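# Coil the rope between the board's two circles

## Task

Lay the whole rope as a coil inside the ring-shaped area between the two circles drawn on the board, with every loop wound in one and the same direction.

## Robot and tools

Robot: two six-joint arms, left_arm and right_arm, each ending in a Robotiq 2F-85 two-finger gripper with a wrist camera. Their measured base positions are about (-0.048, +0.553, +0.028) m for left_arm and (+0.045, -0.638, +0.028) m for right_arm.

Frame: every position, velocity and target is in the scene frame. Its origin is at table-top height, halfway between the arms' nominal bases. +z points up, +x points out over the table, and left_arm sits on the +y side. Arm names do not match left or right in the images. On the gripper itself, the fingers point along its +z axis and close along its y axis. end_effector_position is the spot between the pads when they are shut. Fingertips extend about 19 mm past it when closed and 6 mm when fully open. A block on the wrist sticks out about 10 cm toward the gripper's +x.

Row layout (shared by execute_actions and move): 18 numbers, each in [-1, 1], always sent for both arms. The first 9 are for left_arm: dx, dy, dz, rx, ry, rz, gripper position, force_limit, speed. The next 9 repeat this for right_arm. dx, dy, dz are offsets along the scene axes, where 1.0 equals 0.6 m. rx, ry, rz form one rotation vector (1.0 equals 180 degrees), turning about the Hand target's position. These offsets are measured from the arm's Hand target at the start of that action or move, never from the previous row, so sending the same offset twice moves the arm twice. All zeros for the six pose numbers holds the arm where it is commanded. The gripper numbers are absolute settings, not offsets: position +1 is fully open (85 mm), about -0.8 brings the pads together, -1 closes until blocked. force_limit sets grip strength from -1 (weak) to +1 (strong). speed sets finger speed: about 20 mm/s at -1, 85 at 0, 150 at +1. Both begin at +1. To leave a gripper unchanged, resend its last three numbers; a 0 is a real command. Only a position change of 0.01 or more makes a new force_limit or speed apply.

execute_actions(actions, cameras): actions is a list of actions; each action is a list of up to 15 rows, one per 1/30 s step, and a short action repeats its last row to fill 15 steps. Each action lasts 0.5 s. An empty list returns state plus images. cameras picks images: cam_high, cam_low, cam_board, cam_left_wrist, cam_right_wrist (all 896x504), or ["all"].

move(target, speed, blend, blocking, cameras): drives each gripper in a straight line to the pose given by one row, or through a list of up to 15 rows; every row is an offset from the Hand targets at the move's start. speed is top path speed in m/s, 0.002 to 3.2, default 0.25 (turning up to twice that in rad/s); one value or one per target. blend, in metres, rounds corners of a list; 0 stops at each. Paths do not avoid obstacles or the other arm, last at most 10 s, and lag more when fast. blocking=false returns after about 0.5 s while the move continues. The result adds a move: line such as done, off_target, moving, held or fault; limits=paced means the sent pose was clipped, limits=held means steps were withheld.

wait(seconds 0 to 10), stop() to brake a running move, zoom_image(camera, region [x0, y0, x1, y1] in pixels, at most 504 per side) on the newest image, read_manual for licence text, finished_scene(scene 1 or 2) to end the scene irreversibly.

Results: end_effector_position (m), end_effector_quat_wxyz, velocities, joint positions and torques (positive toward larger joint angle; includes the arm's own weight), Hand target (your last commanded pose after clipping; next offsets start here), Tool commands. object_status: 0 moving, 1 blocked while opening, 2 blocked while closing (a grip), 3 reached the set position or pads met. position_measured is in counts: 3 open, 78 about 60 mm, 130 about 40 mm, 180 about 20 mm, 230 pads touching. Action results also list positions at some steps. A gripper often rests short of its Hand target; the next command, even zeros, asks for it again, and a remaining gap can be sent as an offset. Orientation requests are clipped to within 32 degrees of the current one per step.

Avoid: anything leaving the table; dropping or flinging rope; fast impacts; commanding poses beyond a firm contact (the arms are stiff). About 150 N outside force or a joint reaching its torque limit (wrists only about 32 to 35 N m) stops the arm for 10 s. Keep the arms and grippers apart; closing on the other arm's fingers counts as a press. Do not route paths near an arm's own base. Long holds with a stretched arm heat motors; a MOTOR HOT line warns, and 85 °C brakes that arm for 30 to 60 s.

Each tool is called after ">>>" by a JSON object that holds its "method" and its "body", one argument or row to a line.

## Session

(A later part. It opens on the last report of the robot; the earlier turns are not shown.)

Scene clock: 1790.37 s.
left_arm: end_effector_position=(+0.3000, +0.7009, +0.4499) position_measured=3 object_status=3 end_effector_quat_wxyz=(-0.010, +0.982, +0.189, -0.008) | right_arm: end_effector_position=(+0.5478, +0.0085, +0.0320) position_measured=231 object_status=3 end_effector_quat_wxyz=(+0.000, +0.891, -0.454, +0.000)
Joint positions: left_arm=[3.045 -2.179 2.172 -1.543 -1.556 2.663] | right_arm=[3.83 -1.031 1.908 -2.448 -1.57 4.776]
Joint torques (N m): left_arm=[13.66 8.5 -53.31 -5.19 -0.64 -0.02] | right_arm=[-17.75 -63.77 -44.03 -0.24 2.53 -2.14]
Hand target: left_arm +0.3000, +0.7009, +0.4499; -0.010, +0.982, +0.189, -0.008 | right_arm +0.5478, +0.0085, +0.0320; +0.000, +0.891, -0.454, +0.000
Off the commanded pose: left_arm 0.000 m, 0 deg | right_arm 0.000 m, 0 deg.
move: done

>>> {"method": "move", "body": {
  "target": [
    [0,0,0,0,0,0,1,1,1, -0.0315,-0.0228,0,0,0,0,-0.82,-0.8,0],
    [0,0,0,0,0,0,1,1,1, 0.0270,0.0197,0,0,0,-0.1,-0.82,-0.8,0],
    [0,0,0,0,0,0,1,1,1, 0.0880,0.0395,0,0,0,-0.1,-0.82,-0.8,0],
    [0,0,0,0,0,0,1,1,1, 0.0270,0.0197,0,0,0,-0.1,-0.82,-0.8,0],
    [0,0,0,0,0,0,1,1,1, 0.0270,0.0197,0.1133,0,0,-0.1,-0.82,-0.8,0],
    [0,0,0,0,0,0,1,1,1, 0.0198,0.0417,0.3633,0,0,-0.1,-0.82,-0.8,0]
  ],
  "speed": [0.035,0.2,0.035,0.15,0.15,0.25],
  "cameras": ["cam_board","cam_right_wrist"]
}}

>>> {"method": "zoom_image", "body": {
  "camera": "cam_right_wrist",
  "region": [330, 20, 590, 280]
}}

>>> {"method": "zoom_image", "body": {
  "camera": "cam_board",
  "region": [340, 180, 560, 380]
}}

Scene clock: 1798.73 s.
left_arm: end_effector_position=(+0.3000, +0.7009, +0.4499) position_measured=3 object_status=3 end_effector_quat_wxyz=(-0.010, +0.982, +0.189, -0.008) | right_arm: end_effector_position=(+0.5597, +0.0335, +0.2499) position_measured=231 object_status=3 end_effector_quat_wxyz=(+0.000, +0.809, -0.588, +0.000)
Joint positions: left_arm=[3.045 -2.179 2.172 -1.543 -1.556 2.663] | right_arm=[3.845 -1.227 1.725 -2.069 -1.57 5.104]
Joint torques (N m): left_arm=[13.47 7.87 -53.99 -5.2 -0.39 -0.04] | right_arm=[31.04 -96.12 -55.06 0.18 0.05 1.52]
Hand target: left_arm +0.3000, +0.7009, +0.4499; -0.010, +0.982, +0.189, -0.008 | right_arm +0.5597, +0.0335, +0.2500; +0.000, +0.809, -0.588, +0.000
Off the commanded pose: left_arm 0.000 m, 0 deg | right_arm 0.000 m, 0 deg.
move: done
Images, in order (width x height): cam_board 896x504, cam_right_wrist 896x504.

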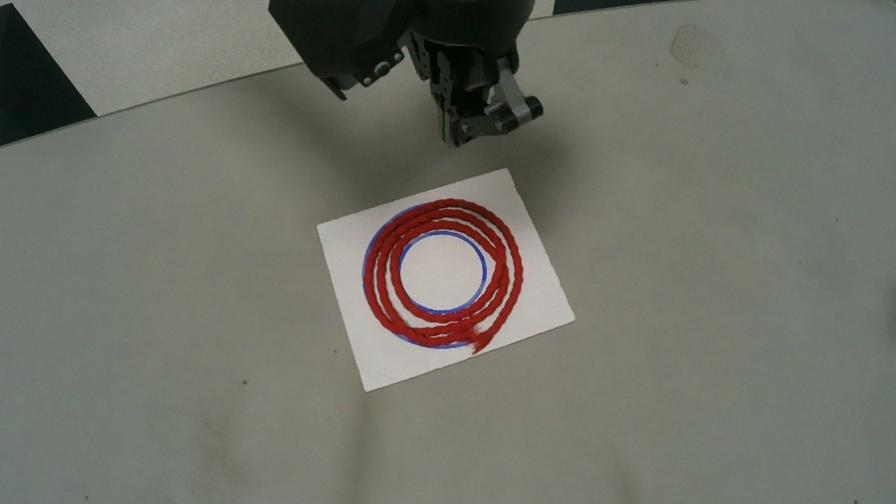

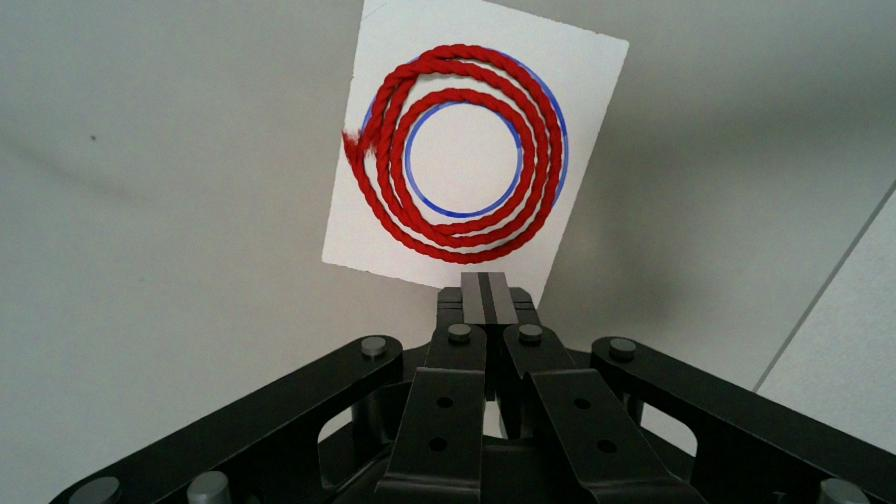

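Scaled by 1.938 from the camera's 896x504 image, which has a finer 1280x720 frame.

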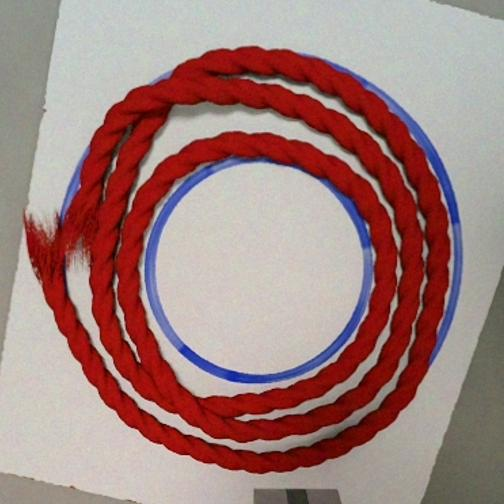

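Scaled by 2.291 from the camera's 896x504 image, which has a finer 1280x720 frame.

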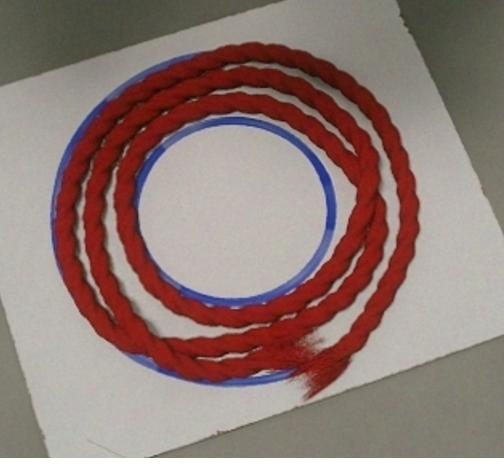

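>>> {"method": "move", "body": {
  "target": [
    [0,0,0,0,0,0,1,1,1, -0.0557,0.1713,-0.2,0,0,0,-0.82,-0.8,0],
    [0,0,0,0,0,0,1,1,1, -0.0557,0.1713,-0.3633,0,0,0,-0.82,-0.8,0],
    [0,0,0,0,0,0,1,1,1, -0.0378,0.1167,-0.3633,0,0,0,-0.82,-0.8,0],
    [0,0,0,0,0,0,1,1,1, -0.0557,0.1713,-0.3633,0,0,0,-0.82,-0.8,0],
    [0,0,0,0,0,0,1,1,1, -0.1180,0.1382,-0.3633,0,0,0.1111,-0.82,-0.8,0],
    [0,0,0,0,0,0,1,1,1, -0.0832,0.0935,-0.3633,0,0,0.1111,-0.82,-0.8,0],
    [0,0,0,0,0,0,1,1,1, -0.1180,0.1382,-0.3633,0,0,0.1111,-0.82,-0.8,0]
  ],
  "speed": [0.25,0.15,0.035,0.15,0.15,0.035,0.15]
}}

Scene clock: 1816.37 s.
left_arm: end_effector_position=(+0.3000, +0.7009, +0.4499) position_measured=3 object_status=3 end_effector_quat_wxyz=(-0.010, +0.982, +0.189, -0.008) | right_arm: end_effector_position=(+0.4890, +0.1163, +0.0320) position_measured=231 object_status=3 end_effector_quat_wxyz=(+0.000, +0.899, -0.439, +0.000)
Joint positions: left_arm=[3.045 -2.179 2.172 -1.543 -1.556 2.663] | right_arm=[3.974 -0.967 1.787 -2.392 -1.57 4.884]
Joint torques (N m): left_arm=[14.38 6.92 -53.35 -4.77 -0.46 -0.15] | right_arm=[31.34 -72.74 -46.89 -0.58 0.06 1.36]
Hand target: left_arm +0.3000, +0.7009, +0.4499; -0.010, +0.982, +0.189, -0.008 | right_arm +0.4889, +0.1165, +0.0320; +0.000, +0.899, -0.439, +0.000
Off the commanded pose: left_arm 0.000 m, 0 deg | right_arm 0.000 m, 0 deg.
move: done

>>> {"method": "move", "body": {
  "target": [
    [0,0,0,0,0,0,1,1,1, 0,0,0.13,0,0,0.0,-0.82,-0.8,0],
    [0,0,0,0,0,0,1,1,1, 0.3013,-0.0587,0.13,0,0,-0.0444,-0.82,-0.8,0],
    [0,0,0,0,0,0,1,1,1, 0.3013,-0.0587,0,0,0,-0.0444,-0.82,-0.8,0],
    [0,0,0,0,0,0,1,1,1, 0.2415,-0.0932,0,0,0,-0.0444,-0.82,-0.8,0],
    [0,0,0,0,0,0,1,1,1, 0.3013,-0.0587,0,0,0,-0.0444,-0.82,-0.8,0],
    [0,0,0,0,0,0,1,1,1, 0.3185,-0.0975,0,0,0,-0.1111,-0.82,-0.8,0],
    [0,0,0,0,0,0,1,1,1, 0.2583,-0.1170,0,0,0,-0.1111,-0.82,-0.8,0],
    [0,0,0,0,0,0,1,1,1, 0.3185,-0.0975,0,0,0,-0.1111,-0.82,-0.8,0]
  ],
  "speed": [0.2,0.25,0.2,0.035,0.15,0.15,0.035,0.15]
}}

Scene clock: 1827.07 s.
left_arm: end_effector_position=(+0.3000, +0.7009, +0.4499) position_measured=3 object_status=3 end_effector_quat_wxyz=(-0.010, +0.982, +0.189, -0.008) | right_arm: end_effector_position=(+0.6799, +0.0579, +0.0320) position_measured=231 object_status=3 end_effector_quat_wxyz=(+0.000, +0.809, -0.588, +0.000)
Joint positions: left_arm=[3.045 -2.179 2.172 -1.543 -1.556 2.663] | right_arm=[3.781 -0.888 1.636 -2.32 -1.57 5.04]
Joint torques (N m): left_arm=[10.88 7.72 -54.13 -5.1 -0.21 -0.35] | right_arm=[-17.08 -79.78 -48.78 -0.29 1.98 -0.96]
Hand target: left_arm +0.3000, +0.7009, +0.4499; -0.010, +0.982, +0.189, -0.008 | right_arm +0.6800, +0.0580, +0.0320; +0.000, +0.809, -0.588, +0.000
Off the commanded pose: left_arm 0.000 m, 0 deg | right_arm 0.000 m, 0 deg.
move: done

>>> {"method": "move", "body": {
  "target": [
    [0,0,0,0,0,0,1,1,1, 0.0092,-0.0452,0,0,0,-0.0722,-0.82,-0.8,0],
    [0,0,0,0,0,0,1,1,1, -0.0538,-0.0507,0,0,0,-0.0722,-0.82,-0.8,0],
    [0,0,0,0,0,0,1,1,1, 0.0092,-0.0452,0,0,0,-0.0722,-0.82,-0.8,0],
    [0,0,0,0,0,0,1,1,1, 0.0092,-0.0452,0.12,0,0,-0.0722,-0.82,-0.8,0],
    [0,0,0,0,0,0,1,1,1, -0.2005,-0.0407,0.3633,0,0,0,-0.82,-0.8,0]
  ],
  "speed": [0.15,0.035,0.15,0.2,0.25],
  "cameras": ["cam_board","cam_right_wrist"]
}}

>>> {"method": "zoom_image", "body": {
  "camera": "cam_right_wrist",
  "region": [330, 20, 590, 280]
}}

>>> {"method": "zoom_image", "body": {
  "camera": "cam_board",
  "region": [340, 180, 560, 380]
}}

Scene clock: 1834.13 s.
left_arm: end_effector_position=(+0.3000, +0.7009, +0.4499) position_measured=3 object_status=3 end_effector_quat_wxyz=(-0.010, +0.982, +0.189, -0.008) | right_arm: end_effector_position=(+0.5598, +0.0335, +0.2499) position_measured=231 object_status=3 end_effector_quat_wxyz=(+0.000, +0.809, -0.588, +0.000)
Joint positions: left_arm=[3.045 -2.179 2.172 -1.543 -1.556 2.663] | right_arm=[3.844 -1.227 1.725 -2.069 -1.57 5.104]
Joint torques (N m): left_arm=[11.78 7.33 -54.53 -5.3 0 -0.13] | right_arm=[30.64 -96.27 -38.85 0.01 2.39 -1.8]
Hand target: left_arm +0.3000, +0.7009, +0.4499; -0.010, +0.982, +0.189, -0.008 | right_arm +0.5597, +0.0335, +0.2500; +0.000, +0.809, -0.588, +0.000
Off the commanded pose: left_arm 0.000 m, 0 deg | right_arm 0.000 m, 0 deg.
move: done
Images, in order (width x height): cam_board 896x504, cam_right_wrist 896x504.

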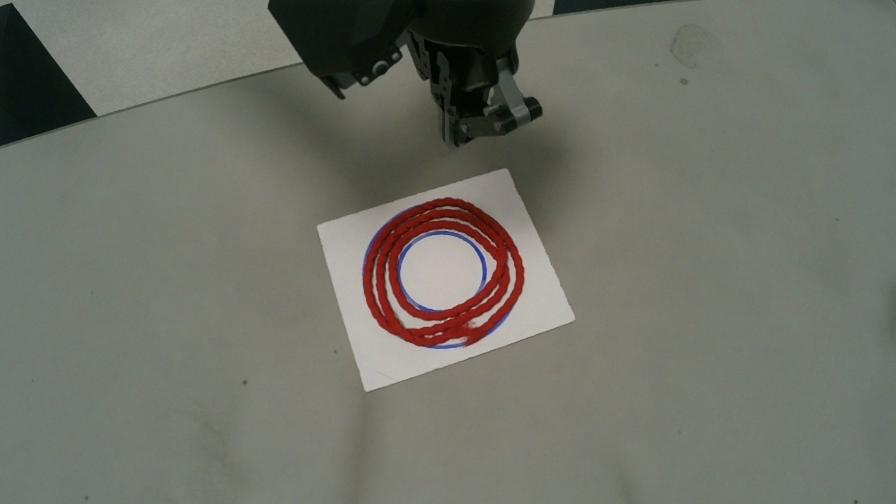

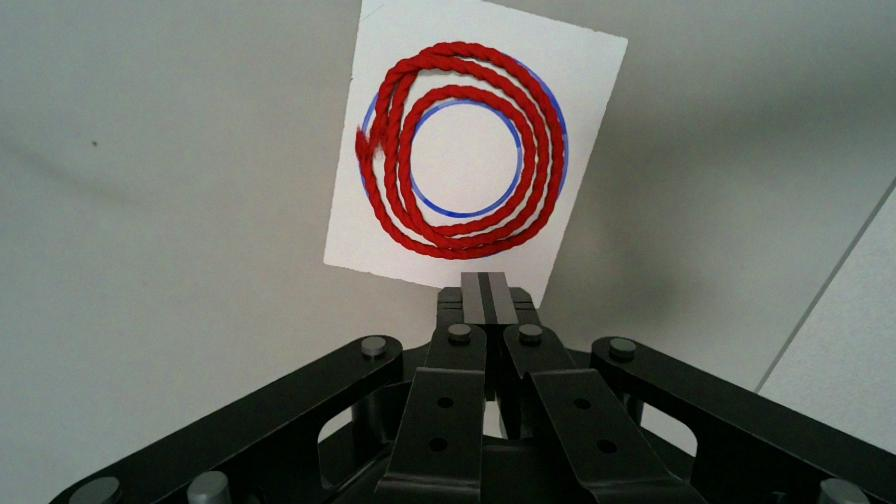

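Scaled by 1.938 from the camera's 896x504 image, which has a finer 1280x720 frame.

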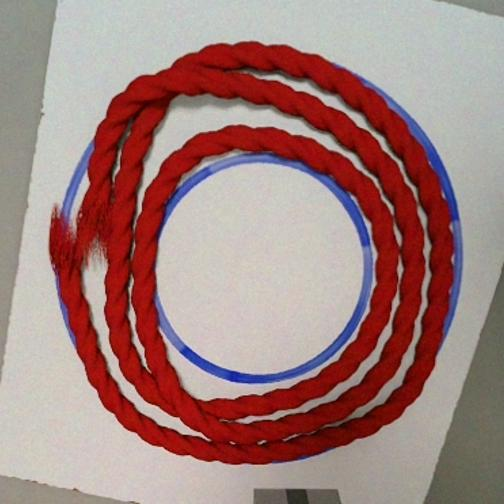

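Scaled by 2.291 from the camera's 896x504 image, which has a finer 1280x720 frame.

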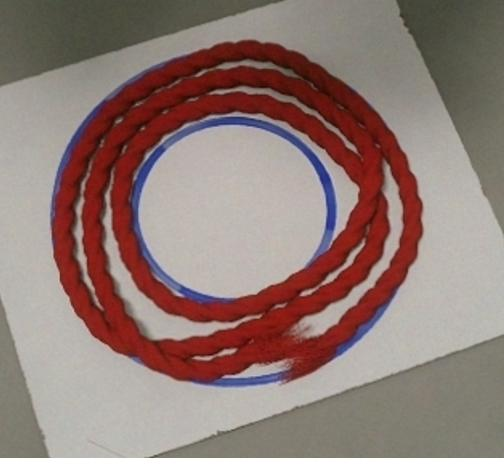

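>>> {"method": "move", "body": {
  "target": [
    [0,0,0,0,0,0,1,1,1, 0.07,-0.2155,-0.22,0,0,0,-0.82,-0.8,0],
    [0,0,0,0,0,0,1,1,1, 0.07,-0.2155,-0.3633,0,0,0,-0.82,-0.8,0],
    [0,0,0,0,0,0,1,1,1, 0.0517,-0.1592,-0.3633,0,0,0,-0.82,-0.8,0],
    [0,0,0,0,0,0,1,1,1, 0.07,-0.2155,-0.3633,0,0,0,-0.82,-0.8,0],
    [0,0,0,0,0,0,1,1,1, 0.0143,-0.2254,-0.3633,0,0,-0.0889,-0.82,-0.8,0],
    [0,0,0,0,0,0,1,1,1, 0.0123,-0.1677,-0.3633,0,0,-0.0889,-0.82,-0.8,0],
    [0,0,0,0,0,0,1,1,1, 0.0143,-0.2254,-0.3633,0,0,-0.0889,-0.82,-0.8,0]
  ],
  "speed": [0.25,0.15,0.035,0.15,0.15,0.035,0.15]
}}

Scene clock: 1850.70 s.
left_arm: end_effector_position=(+0.3000, +0.7009, +0.4499) position_measured=3 object_status=3 end_effector_quat_wxyz=(-0.010, +0.982, +0.189, -0.008) | right_arm: end_effector_position=(+0.5683, -0.1015, +0.0320) position_measured=231 object_status=3 end_effector_quat_wxyz=(+0.000, +0.719, -0.695, +0.000)
Joint positions: left_arm=[3.045 -2.179 2.172 -1.543 -1.556 2.663] | right_arm=[3.698 -1.109 2.052 -2.515 -1.57 5.236]
Joint torques (N m): left_arm=[11.79 6.29 -53.37 -5.45 -0.2 -0.03] | right_arm=[-17.19 -93.96 -25.01 -14.03 2.35 -1.93]
Hand target: left_arm +0.3000, +0.7009, +0.4499; -0.010, +0.982, +0.189, -0.008 | right_arm +0.5683, -0.1017, +0.0320; +0.000, +0.719, -0.695, +0.000
Off the commanded pose: left_arm 0.000 m, 0 deg | right_arm 0.000 m, 0 deg.
move: done

>>> {"method": "move", "body": {
  "target": [
    [0,0,0,0,0,0,1,1,1, 0.1095,0.0368,0,0,0,0.1833,-0.82,-0.8,0],
    [0,0,0,0,0,0,1,1,1, 0.0765,0.0838,0,0,0,0.1833,-0.82,-0.8,0],
    [0,0,0,0,0,0,1,1,1, 0.1095,0.0368,0,0,0,0.1833,-0.82,-0.8,0],
    [0,0,0,0,0,0,1,1,1, 0.1095,0.0368,0.12,0,0,0.1833,-0.82,-0.8,0],
    [0,0,0,0,0,0,1,1,1, -0.0143,0.2253,0.3633,0,0,0.0889,-0.82,-0.8,0]
  ],
  "speed": [0.15,0.035,0.15,0.2,0.25],
  "cameras": ["cam_board","cam_right_wrist"]
}}

>>> {"method": "zoom_image", "body": {
  "camera": "cam_right_wrist",
  "region": [330, 20, 590, 280]
}}

>>> {"method": "zoom_image", "body": {
  "camera": "cam_board",
  "region": [340, 180, 560, 380]
}}

Scene clock: 1858.77 s.
left_arm: end_effector_position=(+0.3000, +0.7009, +0.4499) position_measured=3 object_status=3 end_effector_quat_wxyz=(-0.010, +0.982, +0.189, -0.008) | right_arm: end_effector_position=(+0.5597, +0.0334, +0.2499) position_measured=231 object_status=3 end_effector_quat_wxyz=(+0.000, +0.809, -0.588, +0.000)
Joint positions: left_arm=[3.045 -2.179 2.172 -1.543 -1.556 2.663] | right_arm=[3.844 -1.227 1.725 -2.069 -1.57 5.104]
Joint torques (N m): left_arm=[12.99 7.6 -52.37 -4.69 -0.45 -0.41] | right_arm=[31.2 -96.35 -55.82 -0.33 0.06 1.64]
Hand target: left_arm +0.3000, +0.7009, +0.4499; -0.010, +0.982, +0.189, -0.008 | right_arm +0.5597, +0.0335, +0.2500; +0.000, +0.809, -0.588, +0.000
Off the commanded pose: left_arm 0.000 m, 0 deg | right_arm 0.000 m, 0 deg.
move: done
Images, in order (width x height): cam_board 896x504, cam_right_wrist 896x504.

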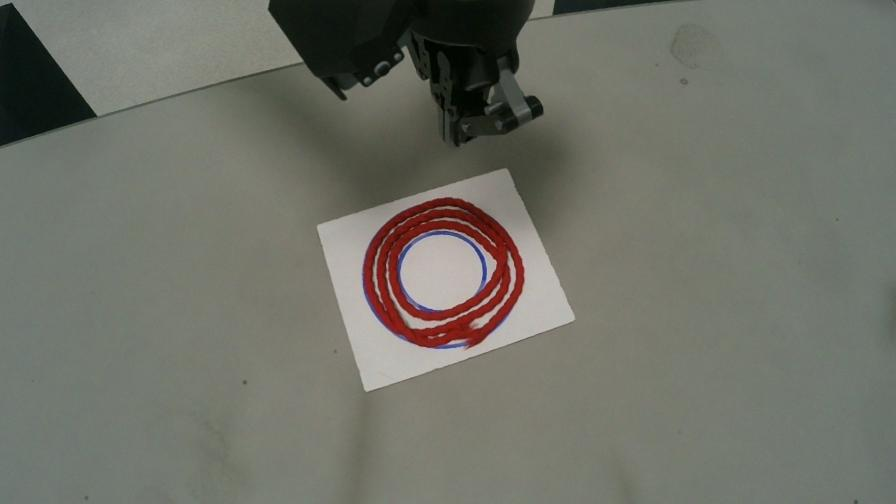

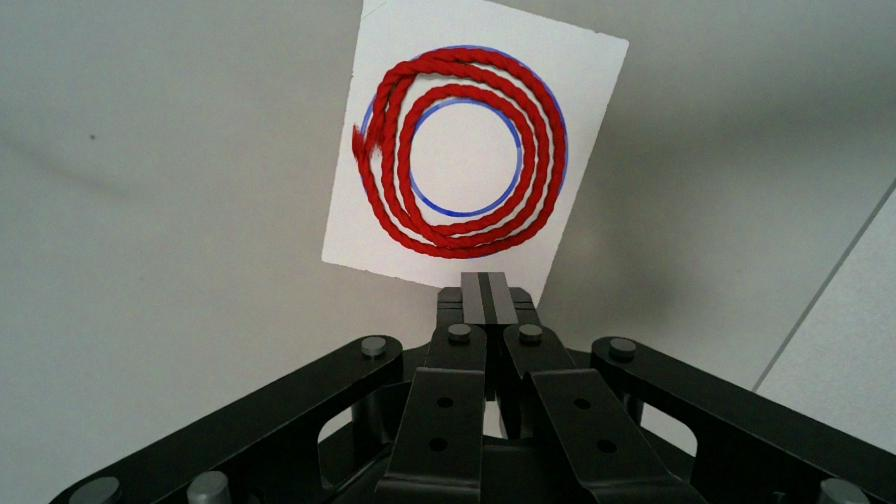

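Scaled by 1.938 from the camera's 896x504 image, which has a finer 1280x720 frame.

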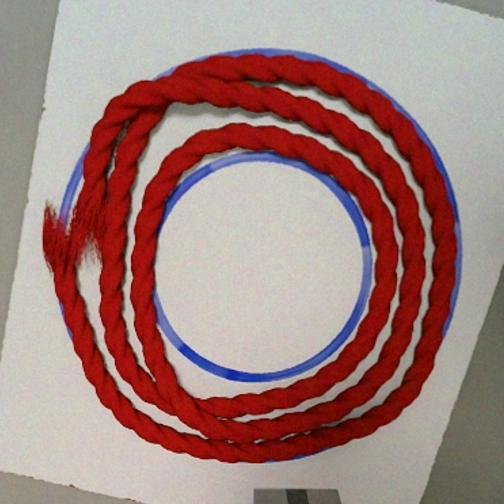

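Scaled by 2.291 from the camera's 896x504 image, which has a finer 1280x720 frame.

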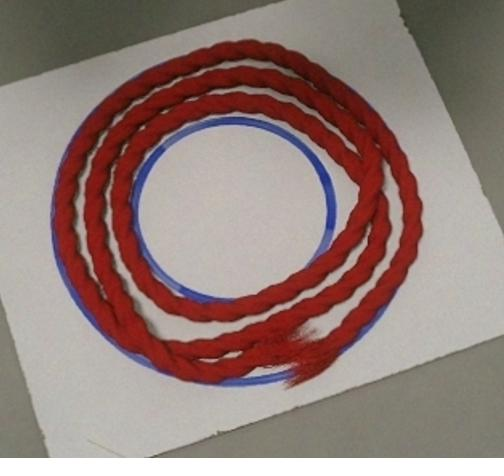

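>>> {"method": "move", "body": {
  "target": [
    [0,0,0,0,0,0,1,1,1, 0.0983,0.0148,-0.25,0,0,0.0222,0.5976,-0.8,0],
    [0,0,0,0,0,0,1,1,1, 0.0983,0.0148,-0.3647,0,0,0.0222,0.5976,-0.8,0],
    [0,0,0,0,0,0,1,1,1, 0.0983,0.0148,-0.3647,0,0,0.0222,-0.0588,-0.8,-0.6],
    [0,0,0,0,0,0,1,1,1, 0.0983,0.0148,-0.3647,0,0,0.0222,0.5976,-0.8,0],
    [0,0,0,0,0,0,1,1,1, 0.1050,-0.0117,-0.3647,0,0,-0.0667,0.5976,-0.8,0],
    [0,0,0,0,0,0,1,1,1, 0.1050,-0.0117,-0.3647,0,0,-0.0667,-0.0588,-0.8,-0.6]
  ],
  "speed": [0.25,0.12,0.1,0.1,0.1,0.1],
  "cameras": ["cam_right_wrist"]
}}

Scene clock: 1872.93 s.
left_arm: end_effector_position=(+0.3000, +0.7009, +0.4499) position_measured=3 object_status=3 end_effector_quat_wxyz=(-0.010, +0.982, +0.189, -0.008) | right_arm: end_effector_position=(+0.6227, +0.0265, +0.0312) position_measured=136 object_status=0 end_effector_quat_wxyz=(+0.000, +0.743, -0.669, +0.000)
Joint positions: left_arm=[3.045 -2.179 2.172 -1.543 -1.556 2.663] | right_arm=[3.791 -0.96 1.776 -2.388 -1.57 5.26]
Joint torques (N m): left_arm=[12.71 10.76 -52.81 -5.15 -0.39 0.08] | right_arm=[-16.08 -109.27 -29.28 -13.73 0.01 1.69]
Hand target: left_arm +0.3000, +0.7009, +0.4499; -0.010, +0.982, +0.189, -0.008 | right_arm +0.6227, +0.0265, +0.0312; +0.000, +0.743, -0.669, +0.000
Off the commanded pose: left_arm 0.000 m, 0 deg | right_arm 0.000 m, 0 deg.
move: done
Images, in order (width x height): cam_right_wrist 896x504.

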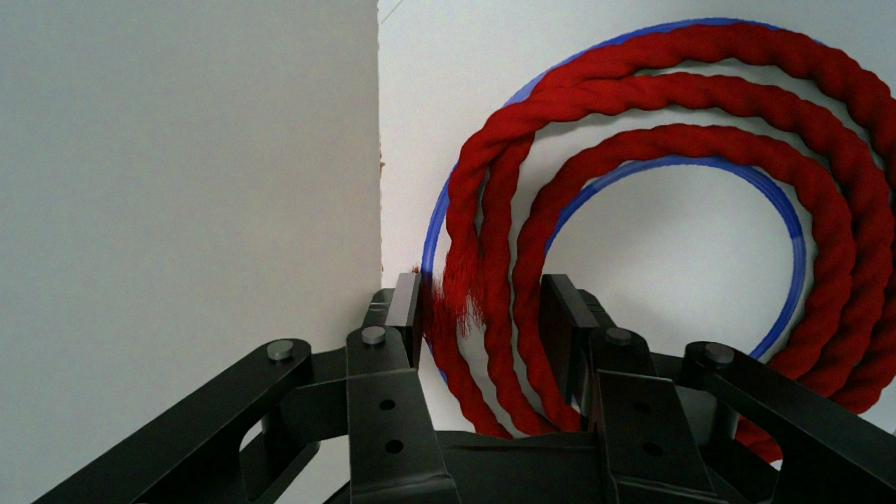

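>>> {"method": "move", "body": {
  "target": [
    [0,0,0,0,0,0,1,1,1, 0,0,0,0,0,0,0.5976,-0.8,0],
    [0,0,0,0,0,0,1,1,1, 0,0,0.12,0,0,0,0.5976,-0.8,0],
    [0,0,0,0,0,0,1,1,1, -0.1050,0.0117,0.3647,0,0,0.0667,-0.82,-0.8,0]
  ],
  "speed": [0.1,0.15,0.25],
  "cameras": ["cam_board","cam_right_wrist"]
}}

>>> {"method": "zoom_image", "body": {
  "camera": "cam_right_wrist",
  "region": [330, 20, 590, 280]
}}

>>> {"method": "zoom_image", "body": {
  "camera": "cam_board",
  "region": [340, 180, 560, 380]
}}

Scene clock: 1878.80 s.
left_arm: end_effector_position=(+0.3000, +0.7009, +0.4499) position_measured=3 object_status=3 end_effector_quat_wxyz=(-0.010, +0.982, +0.189, -0.008) | right_arm: end_effector_position=(+0.5597, +0.0335, +0.2500) position_measured=231 object_status=0 end_effector_quat_wxyz=(+0.000, +0.809, -0.588, +0.000)
Joint positions: left_arm=[3.045 -2.179 2.172 -1.543 -1.556 2.663] | right_arm=[3.844 -1.227 1.725 -2.069 -1.57 5.104]
Joint torques (N m): left_arm=[14.37 10.06 -52.66 -5.1 -0.41 -0.26] | right_arm=[30.77 -97.45 -55.39 -0.31 2.46 -2.11]
Hand target: left_arm +0.3000, +0.7009, +0.4499; -0.010, +0.982, +0.189, -0.008 | right_arm +0.5597, +0.0335, +0.2500; +0.000, +0.809, -0.588, +0.000
Off the commanded pose: left_arm 0.000 m, 0 deg | right_arm 0.000 m, 0 deg.
move: done
Images, in order (width x height): cam_board 896x504, cam_right_wrist 896x504.

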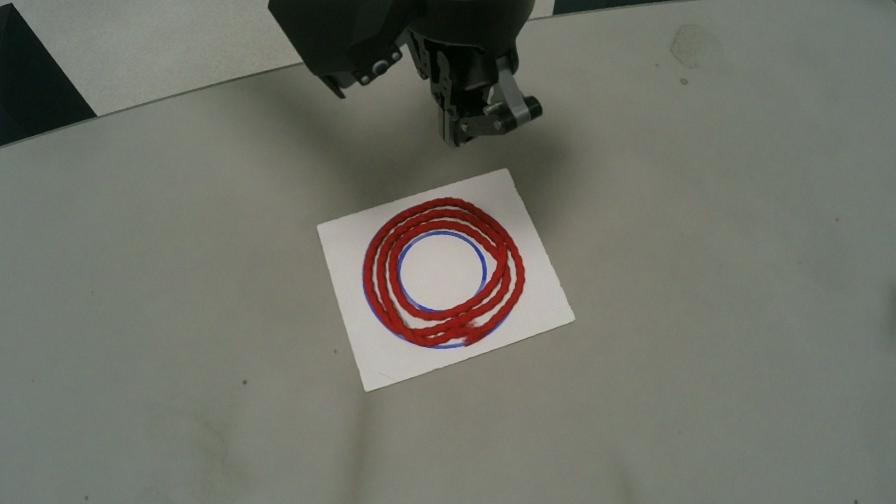

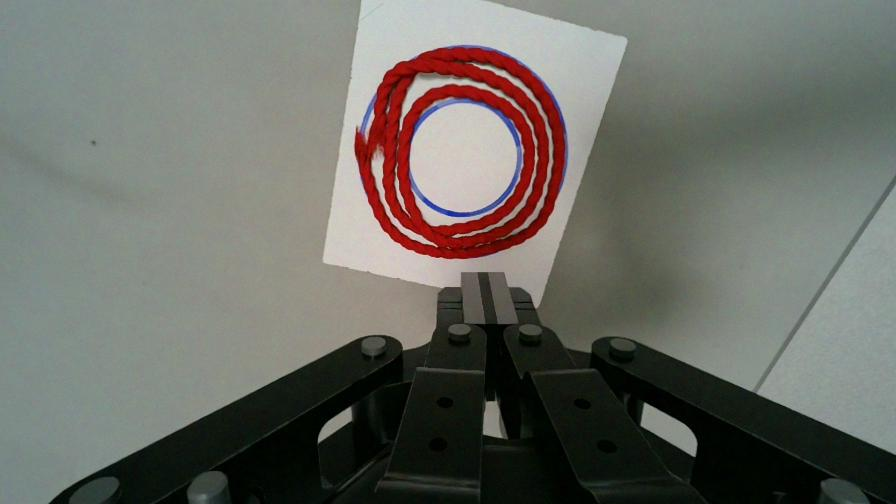

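Scaled by 1.938 from the camera's 896x504 image, which has a finer 1280x720 frame.

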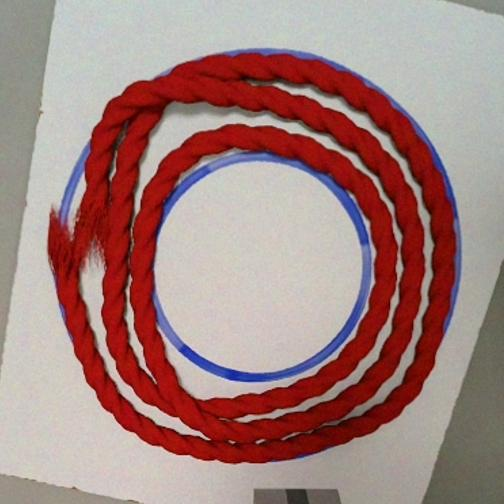

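Scaled by 2.291 from the camera's 896x504 image, which has a finer 1280x720 frame.

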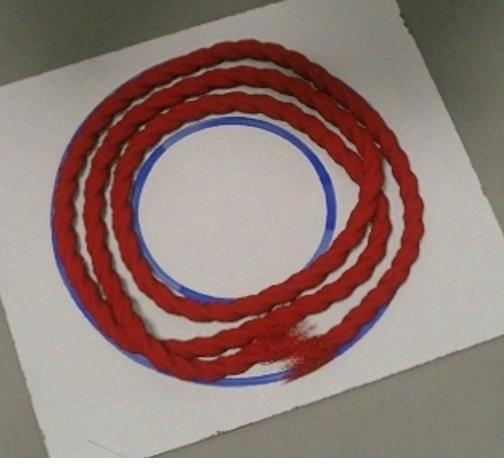

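>>> {"method": "move", "body": {
  "target": [
    [0,0,0,0,0,0,1,1,1, 0.2008,0.0122,-0.23,0,0,-0.0444,-0.82,-0.8,0],
    [0,0,0,0,0,0,1,1,1, 0.2008,0.0122,-0.3633,0,0,-0.0444,-0.82,-0.8,0],
    [0,0,0,0,0,0,1,1,1, 0.1433,0.0020,-0.3633,0,0,-0.0444,-0.82,-0.8,0],
    [0,0,0,0,0,0,1,1,1, 0.2008,0.0122,-0.3633,0,0,-0.0444,-0.82,-0.8,0],
    [0,0,0,0,0,0,1,1,1, 0.2038,-0.0220,-0.3633,0,0,-0.1,-0.82,-0.8,0],
    [0,0,0,0,0,0,1,1,1, 0.1442,-0.0220,-0.3633,0,0,-0.1,-0.82,-0.8,0],
    [0,0,0,0,0,0,1,1,1, 0.2038,-0.0220,-0.3633,0,0,-0.1,-0.82,-0.8,0]
  ],
  "speed": [0.25,0.15,0.035,0.15,0.15,0.035,0.15]
}}

>>> {"method": "move", "body": {
  "target": [
    [0,0,0,0,0,0,1,1,1, 0,0,0.12,0,0,0,-0.82,-0.8,0],
    [0,0,0,0,0,0,1,1,1, -0.2038,0.0220,0.3633,0,0,0.1,-0.82,-0.8,0]
  ],
  "speed": [0.2,0.25],
  "cameras": ["cam_board","cam_right_wrist"]
}}

>>> {"method": "zoom_image", "body": {
  "camera": "cam_right_wrist",
  "region": [330, 20, 590, 280]
}}

>>> {"method": "zoom_image", "body": {
  "camera": "cam_board",
  "region": [340, 180, 560, 380]
}}

Scene clock: 1889.67 s.
left_arm: end_effector_position=(+0.3000, +0.7009, +0.4499) position_measured=3 object_status=3 end_effector_quat_wxyz=(-0.010, +0.982, +0.189, -0.008) | right_arm: end_effector_position=(+0.6819, +0.0203, +0.0320) position_measured=231 object_status=3 end_effector_quat_wxyz=(+0.000, +0.707, -0.707, +0.000)
Joint positions: left_arm=[3.045 -2.179 2.172 -1.543 -1.556 2.663] | right_arm=[3.746 -0.919 1.696 -2.349 -1.57 5.32]
Joint torques (N m): left_arm=[11.15 11.38 -52.59 -4.94 -0.4 -0.48] | right_arm=[-15.78 -77.91 -47.61 -0.47 1.33 -1.94]
Hand target: left_arm +0.3000, +0.7009, +0.4499; -0.010, +0.982, +0.189, -0.008 | right_arm +0.6820, +0.0203, +0.0320; +0.000, +0.707, -0.707, +0.000
Off the commanded pose: left_arm 0.000 m, 0 deg | right_arm 0.000 m, 0 deg.
move: done

Scene clock: 1891.80 s.
left_arm: end_effector_position=(+0.3000, +0.7009, +0.4499) position_measured=3 object_status=3 end_effector_quat_wxyz=(-0.010, +0.982, +0.189, -0.008) | right_arm: end_effector_position=(+0.5598, +0.0335, +0.2499) position_measured=231 object_status=3 end_effector_quat_wxyz=(+0.000, +0.809, -0.588, +0.000)
Joint positions: left_arm=[3.045 -2.179 2.172 -1.543 -1.556 2.663] | right_arm=[3.844 -1.227 1.725 -2.069 -1.57 5.104]
Joint torques (N m): left_arm=[10.46 8.67 -53.89 -5.12 -0.31 -0.25] | right_arm=[29.26 -94.24 -38.86 -0.42 2.36 -1.85]
Hand target: left_arm +0.3000, +0.7009, +0.4499; -0.010, +0.982, +0.189, -0.008 | right_arm +0.5597, +0.0335, +0.2500; +0.000, +0.809, -0.588, +0.000
Off the commanded pose: left_arm 0.000 m, 0 deg | right_arm 0.000 m, 0 deg.
move: done
Images, in order (width x height): cam_board 896x504, cam_right_wrist 896x504.

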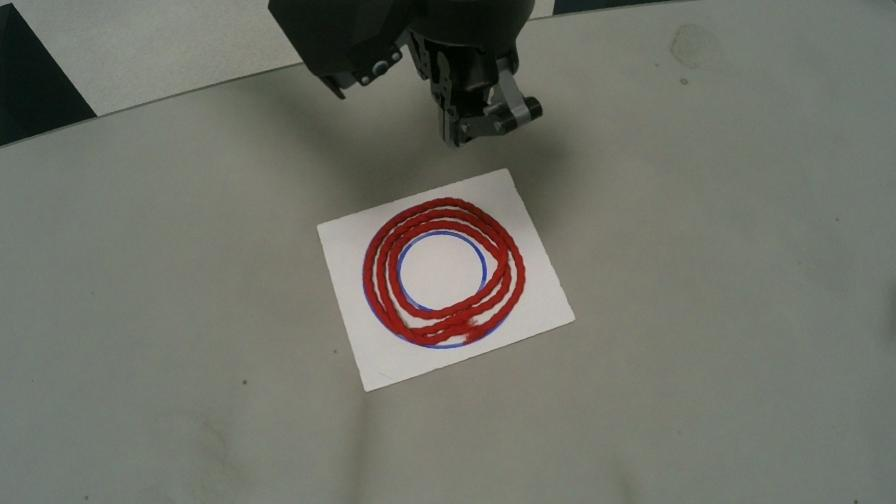

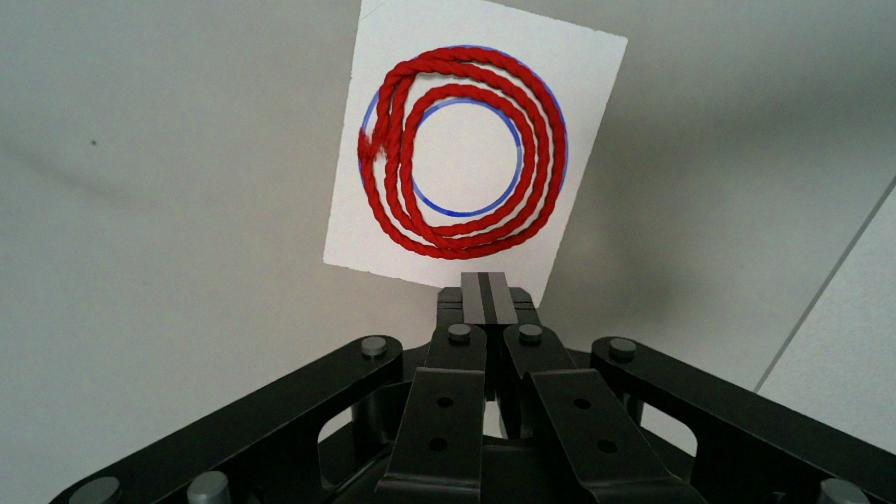

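Scaled by 1.938 from the camera's 896x504 image, which has a finer 1280x720 frame.

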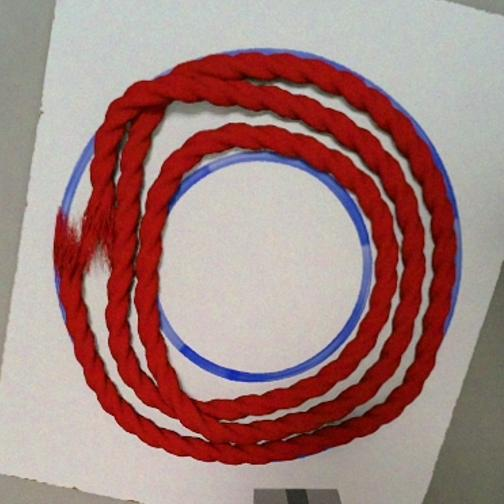

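Scaled by 2.291 from the camera's 896x504 image, which has a finer 1280x720 frame.

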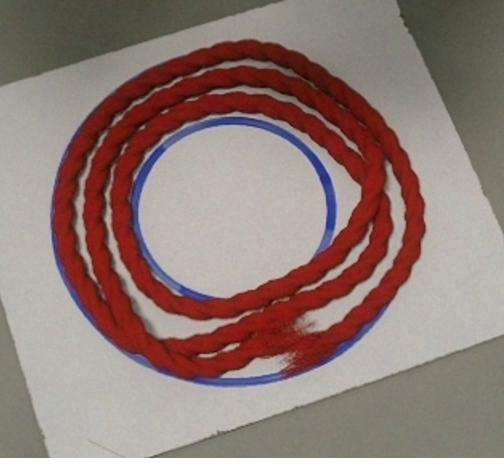

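>>> {"method": "move", "body": {
  "target": [
    [0,0,0,0,0,0,1,1,1, 0.1052,0.0080,-0.25,0,0,-0.0056,0.5976,-0.8,0],
    [0,0,0,0,0,0,1,1,1, 0.1052,0.0080,-0.3647,0,0,-0.0056,0.5976,-0.8,0],
    [0,0,0,0,0,0,1,1,1, 0.1052,0.0080,-0.3647,0,0,-0.0056,-0.0376,-0.8,-0.6],
    [0,0,0,0,0,0,1,1,1, 0.1052,0.0080,-0.3647,0,0,-0.0056,0.5976,-0.8,0],
    [0,0,0,0,0,0,1,1,1, 0.1052,0.0080,-0.22,0,0,-0.0056,0.5976,-0.8,0],
    [0,0,0,0,0,0,1,1,1, 0,0,0,0,0,0,-0.82,-0.8,0]
  ],
  "speed": [0.25,0.12,0.1,0.1,0.15,0.25],
  "cameras": ["cam_board","cam_right_wrist"]
}}

>>> {"method": "zoom_image", "body": {
  "camera": "cam_right_wrist",
  "region": [330, 20, 590, 280]
}}

>>> {"method": "zoom_image", "body": {
  "camera": "cam_board",
  "region": [340, 180, 560, 380]
}}

Scene clock: 1908.87 s.
left_arm: end_effector_position=(+0.3000, +0.7009, +0.4499) position_measured=3 object_status=3 end_effector_quat_wxyz=(-0.010, +0.982, +0.189, -0.008) | right_arm: end_effector_position=(+0.5597, +0.0335, +0.2500) position_measured=231 object_status=0 end_effector_quat_wxyz=(+0.000, +0.809, -0.588, +0.000)
Joint positions: left_arm=[3.045 -2.179 2.172 -1.543 -1.556 2.663] | right_arm=[3.844 -1.227 1.725 -2.069 -1.57 5.104]
Joint torques (N m): left_arm=[11.35 9.29 -51.99 -5.25 -0.48 0.22] | right_arm=[31.42 -96.05 -55.71 -0.41 0.04 1.56]
Hand target: left_arm +0.3000, +0.7009, +0.4499; -0.010, +0.982, +0.189, -0.008 | right_arm +0.5597, +0.0335, +0.2500; +0.000, +0.809, -0.588, +0.000
Off the commanded pose: left_arm 0.000 m, 0 deg | right_arm 0.000 m, 0 deg.
move: done
Images, in order (width x height): cam_board 896x504, cam_right_wrist 896x504.

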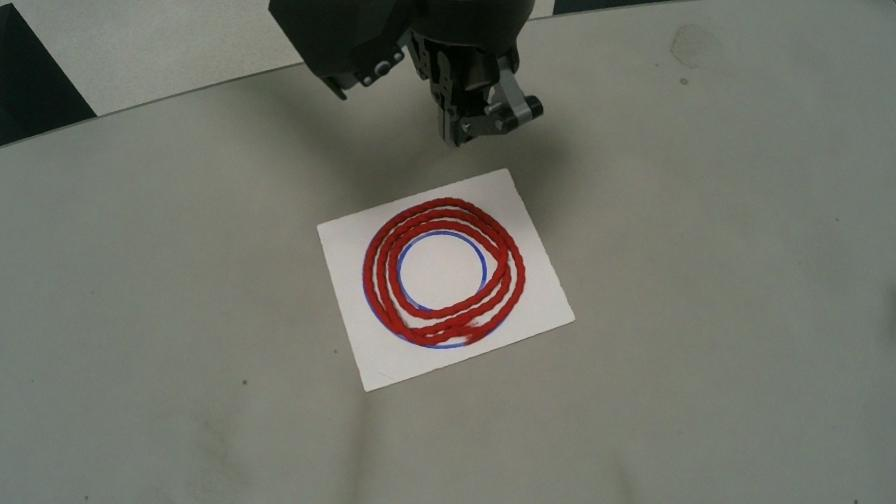

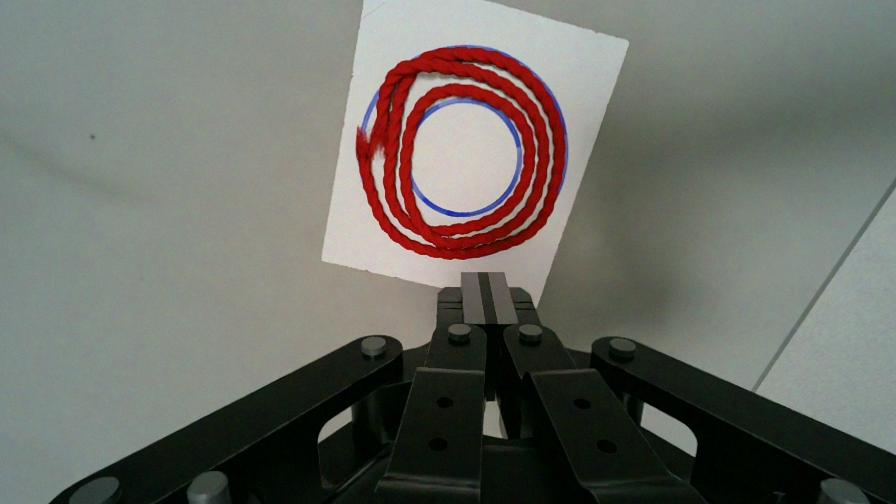

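Scaled by 1.938 from the camera's 896x504 image, which has a finer 1280x720 frame.

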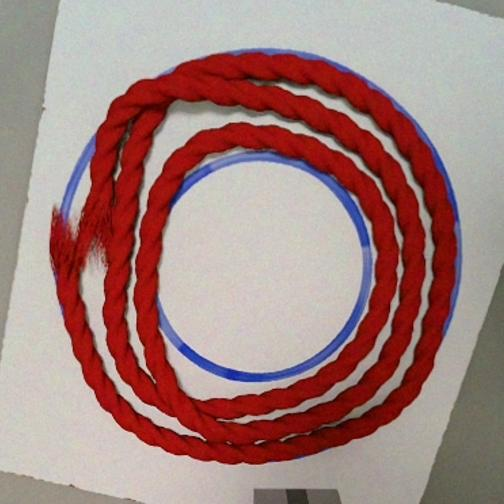

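Scaled by 2.291 from the camera's 896x504 image, which has a finer 1280x720 frame.

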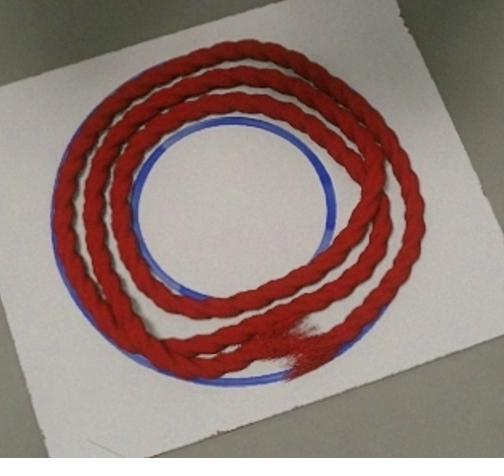

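>>> {"method": "move", "body": {
  "target": [
    [0,0,0,0,0,0,1,1,1, 0.0072,-0.0220,-0.25,0,0,-0.0056,-0.82,-0.8,0],
    [0,0,0,0,0,0,1,1,1, 0.0072,-0.0220,-0.3633,0,0,-0.0056,-0.82,-0.8,0],
    [0,0,0,0,0,0,1,1,1, 0.0652,-0.0043,-0.3633,0,0,-0.0056,-0.82,-0.8,0],
    [0,0,0,0,0,0,1,1,1, 0.0072,-0.0220,-0.3633,0,0,-0.0056,-0.82,-0.8,0],
    [0,0,0,0,0,0,1,1,1, 0.0072,-0.0220,-0.2,0,0,-0.0056,-0.82,-0.8,0],
    [0,0,0,0,0,0,1,1,1, 0,0,0,0,0,0,-0.82,-0.8,0]
  ],
  "speed": [0.25,0.15,0.035,0.12,0.15,0.25],
  "cameras": ["cam_board","cam_right_wrist"]
}}

>>> {"method": "zoom_image", "body": {
  "camera": "cam_right_wrist",
  "region": [330, 20, 590, 280]
}}

>>> {"method": "zoom_image", "body": {
  "camera": "cam_board",
  "region": [340, 180, 560, 380]
}}

Scene clock: 1918.83 s.
left_arm: end_effector_position=(+0.3000, +0.7009, +0.4499) position_measured=3 object_status=3 end_effector_quat_wxyz=(-0.010, +0.982, +0.189, -0.008) | right_arm: end_effector_position=(+0.5597, +0.0335, +0.2499) position_measured=231 object_status=3 end_effector_quat_wxyz=(+0.000, +0.809, -0.588, +0.000)
Joint positions: left_arm=[3.045 -2.179 2.172 -1.543 -1.556 2.663] | right_arm=[3.844 -1.227 1.726 -2.07 -1.57 5.104]
Joint torques (N m): left_arm=[11.82 6.27 -52.17 -5.03 -0.07 -0.47] | right_arm=[30.39 -95.81 -55.47 -0.44 0.07 -1.08]
Hand target: left_arm +0.3000, +0.7009, +0.4499; -0.010, +0.982, +0.189, -0.008 | right_arm +0.5597, +0.0335, +0.2500; +0.000, +0.809, -0.588, +0.000
Off the commanded pose: left_arm 0.000 m, 0 deg | right_arm 0.000 m, 0 deg.
move: done
Images, in order (width x height): cam_board 896x504, cam_right_wrist 896x504.

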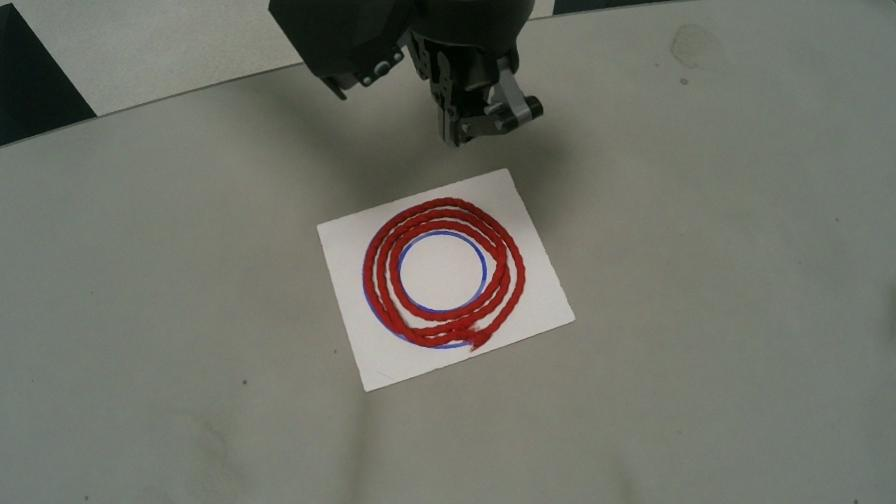

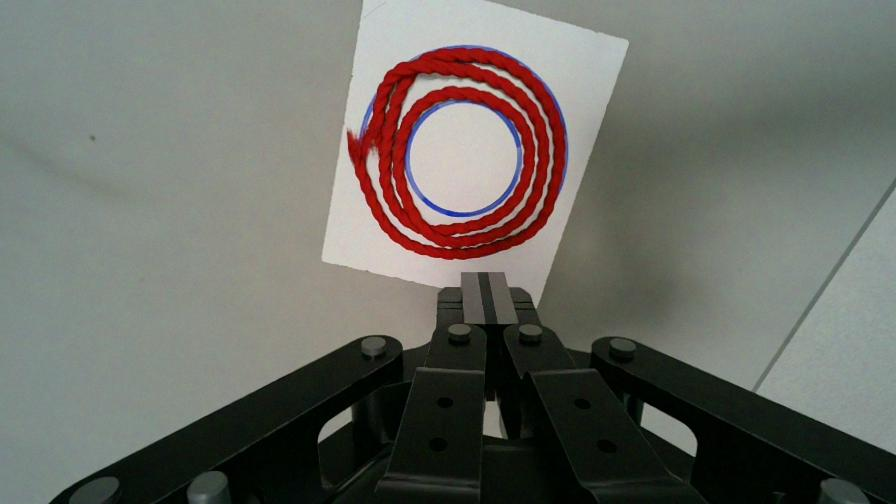

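Scaled by 1.938 from the camera's 896x504 image, which has a finer 1280x720 frame.

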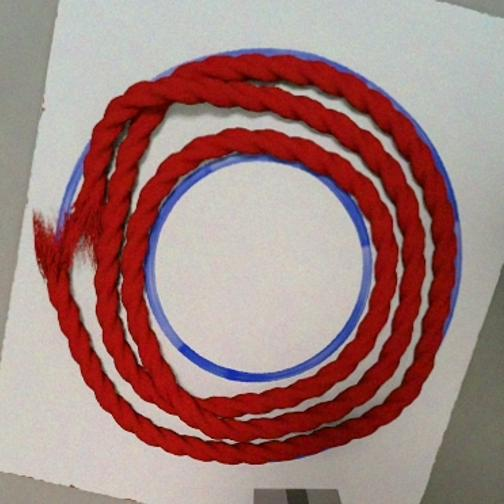

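Scaled by 2.291 from the camera's 896x504 image, which has a finer 1280x720 frame.

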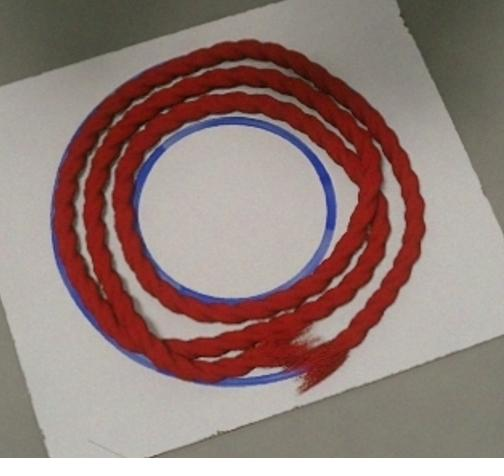

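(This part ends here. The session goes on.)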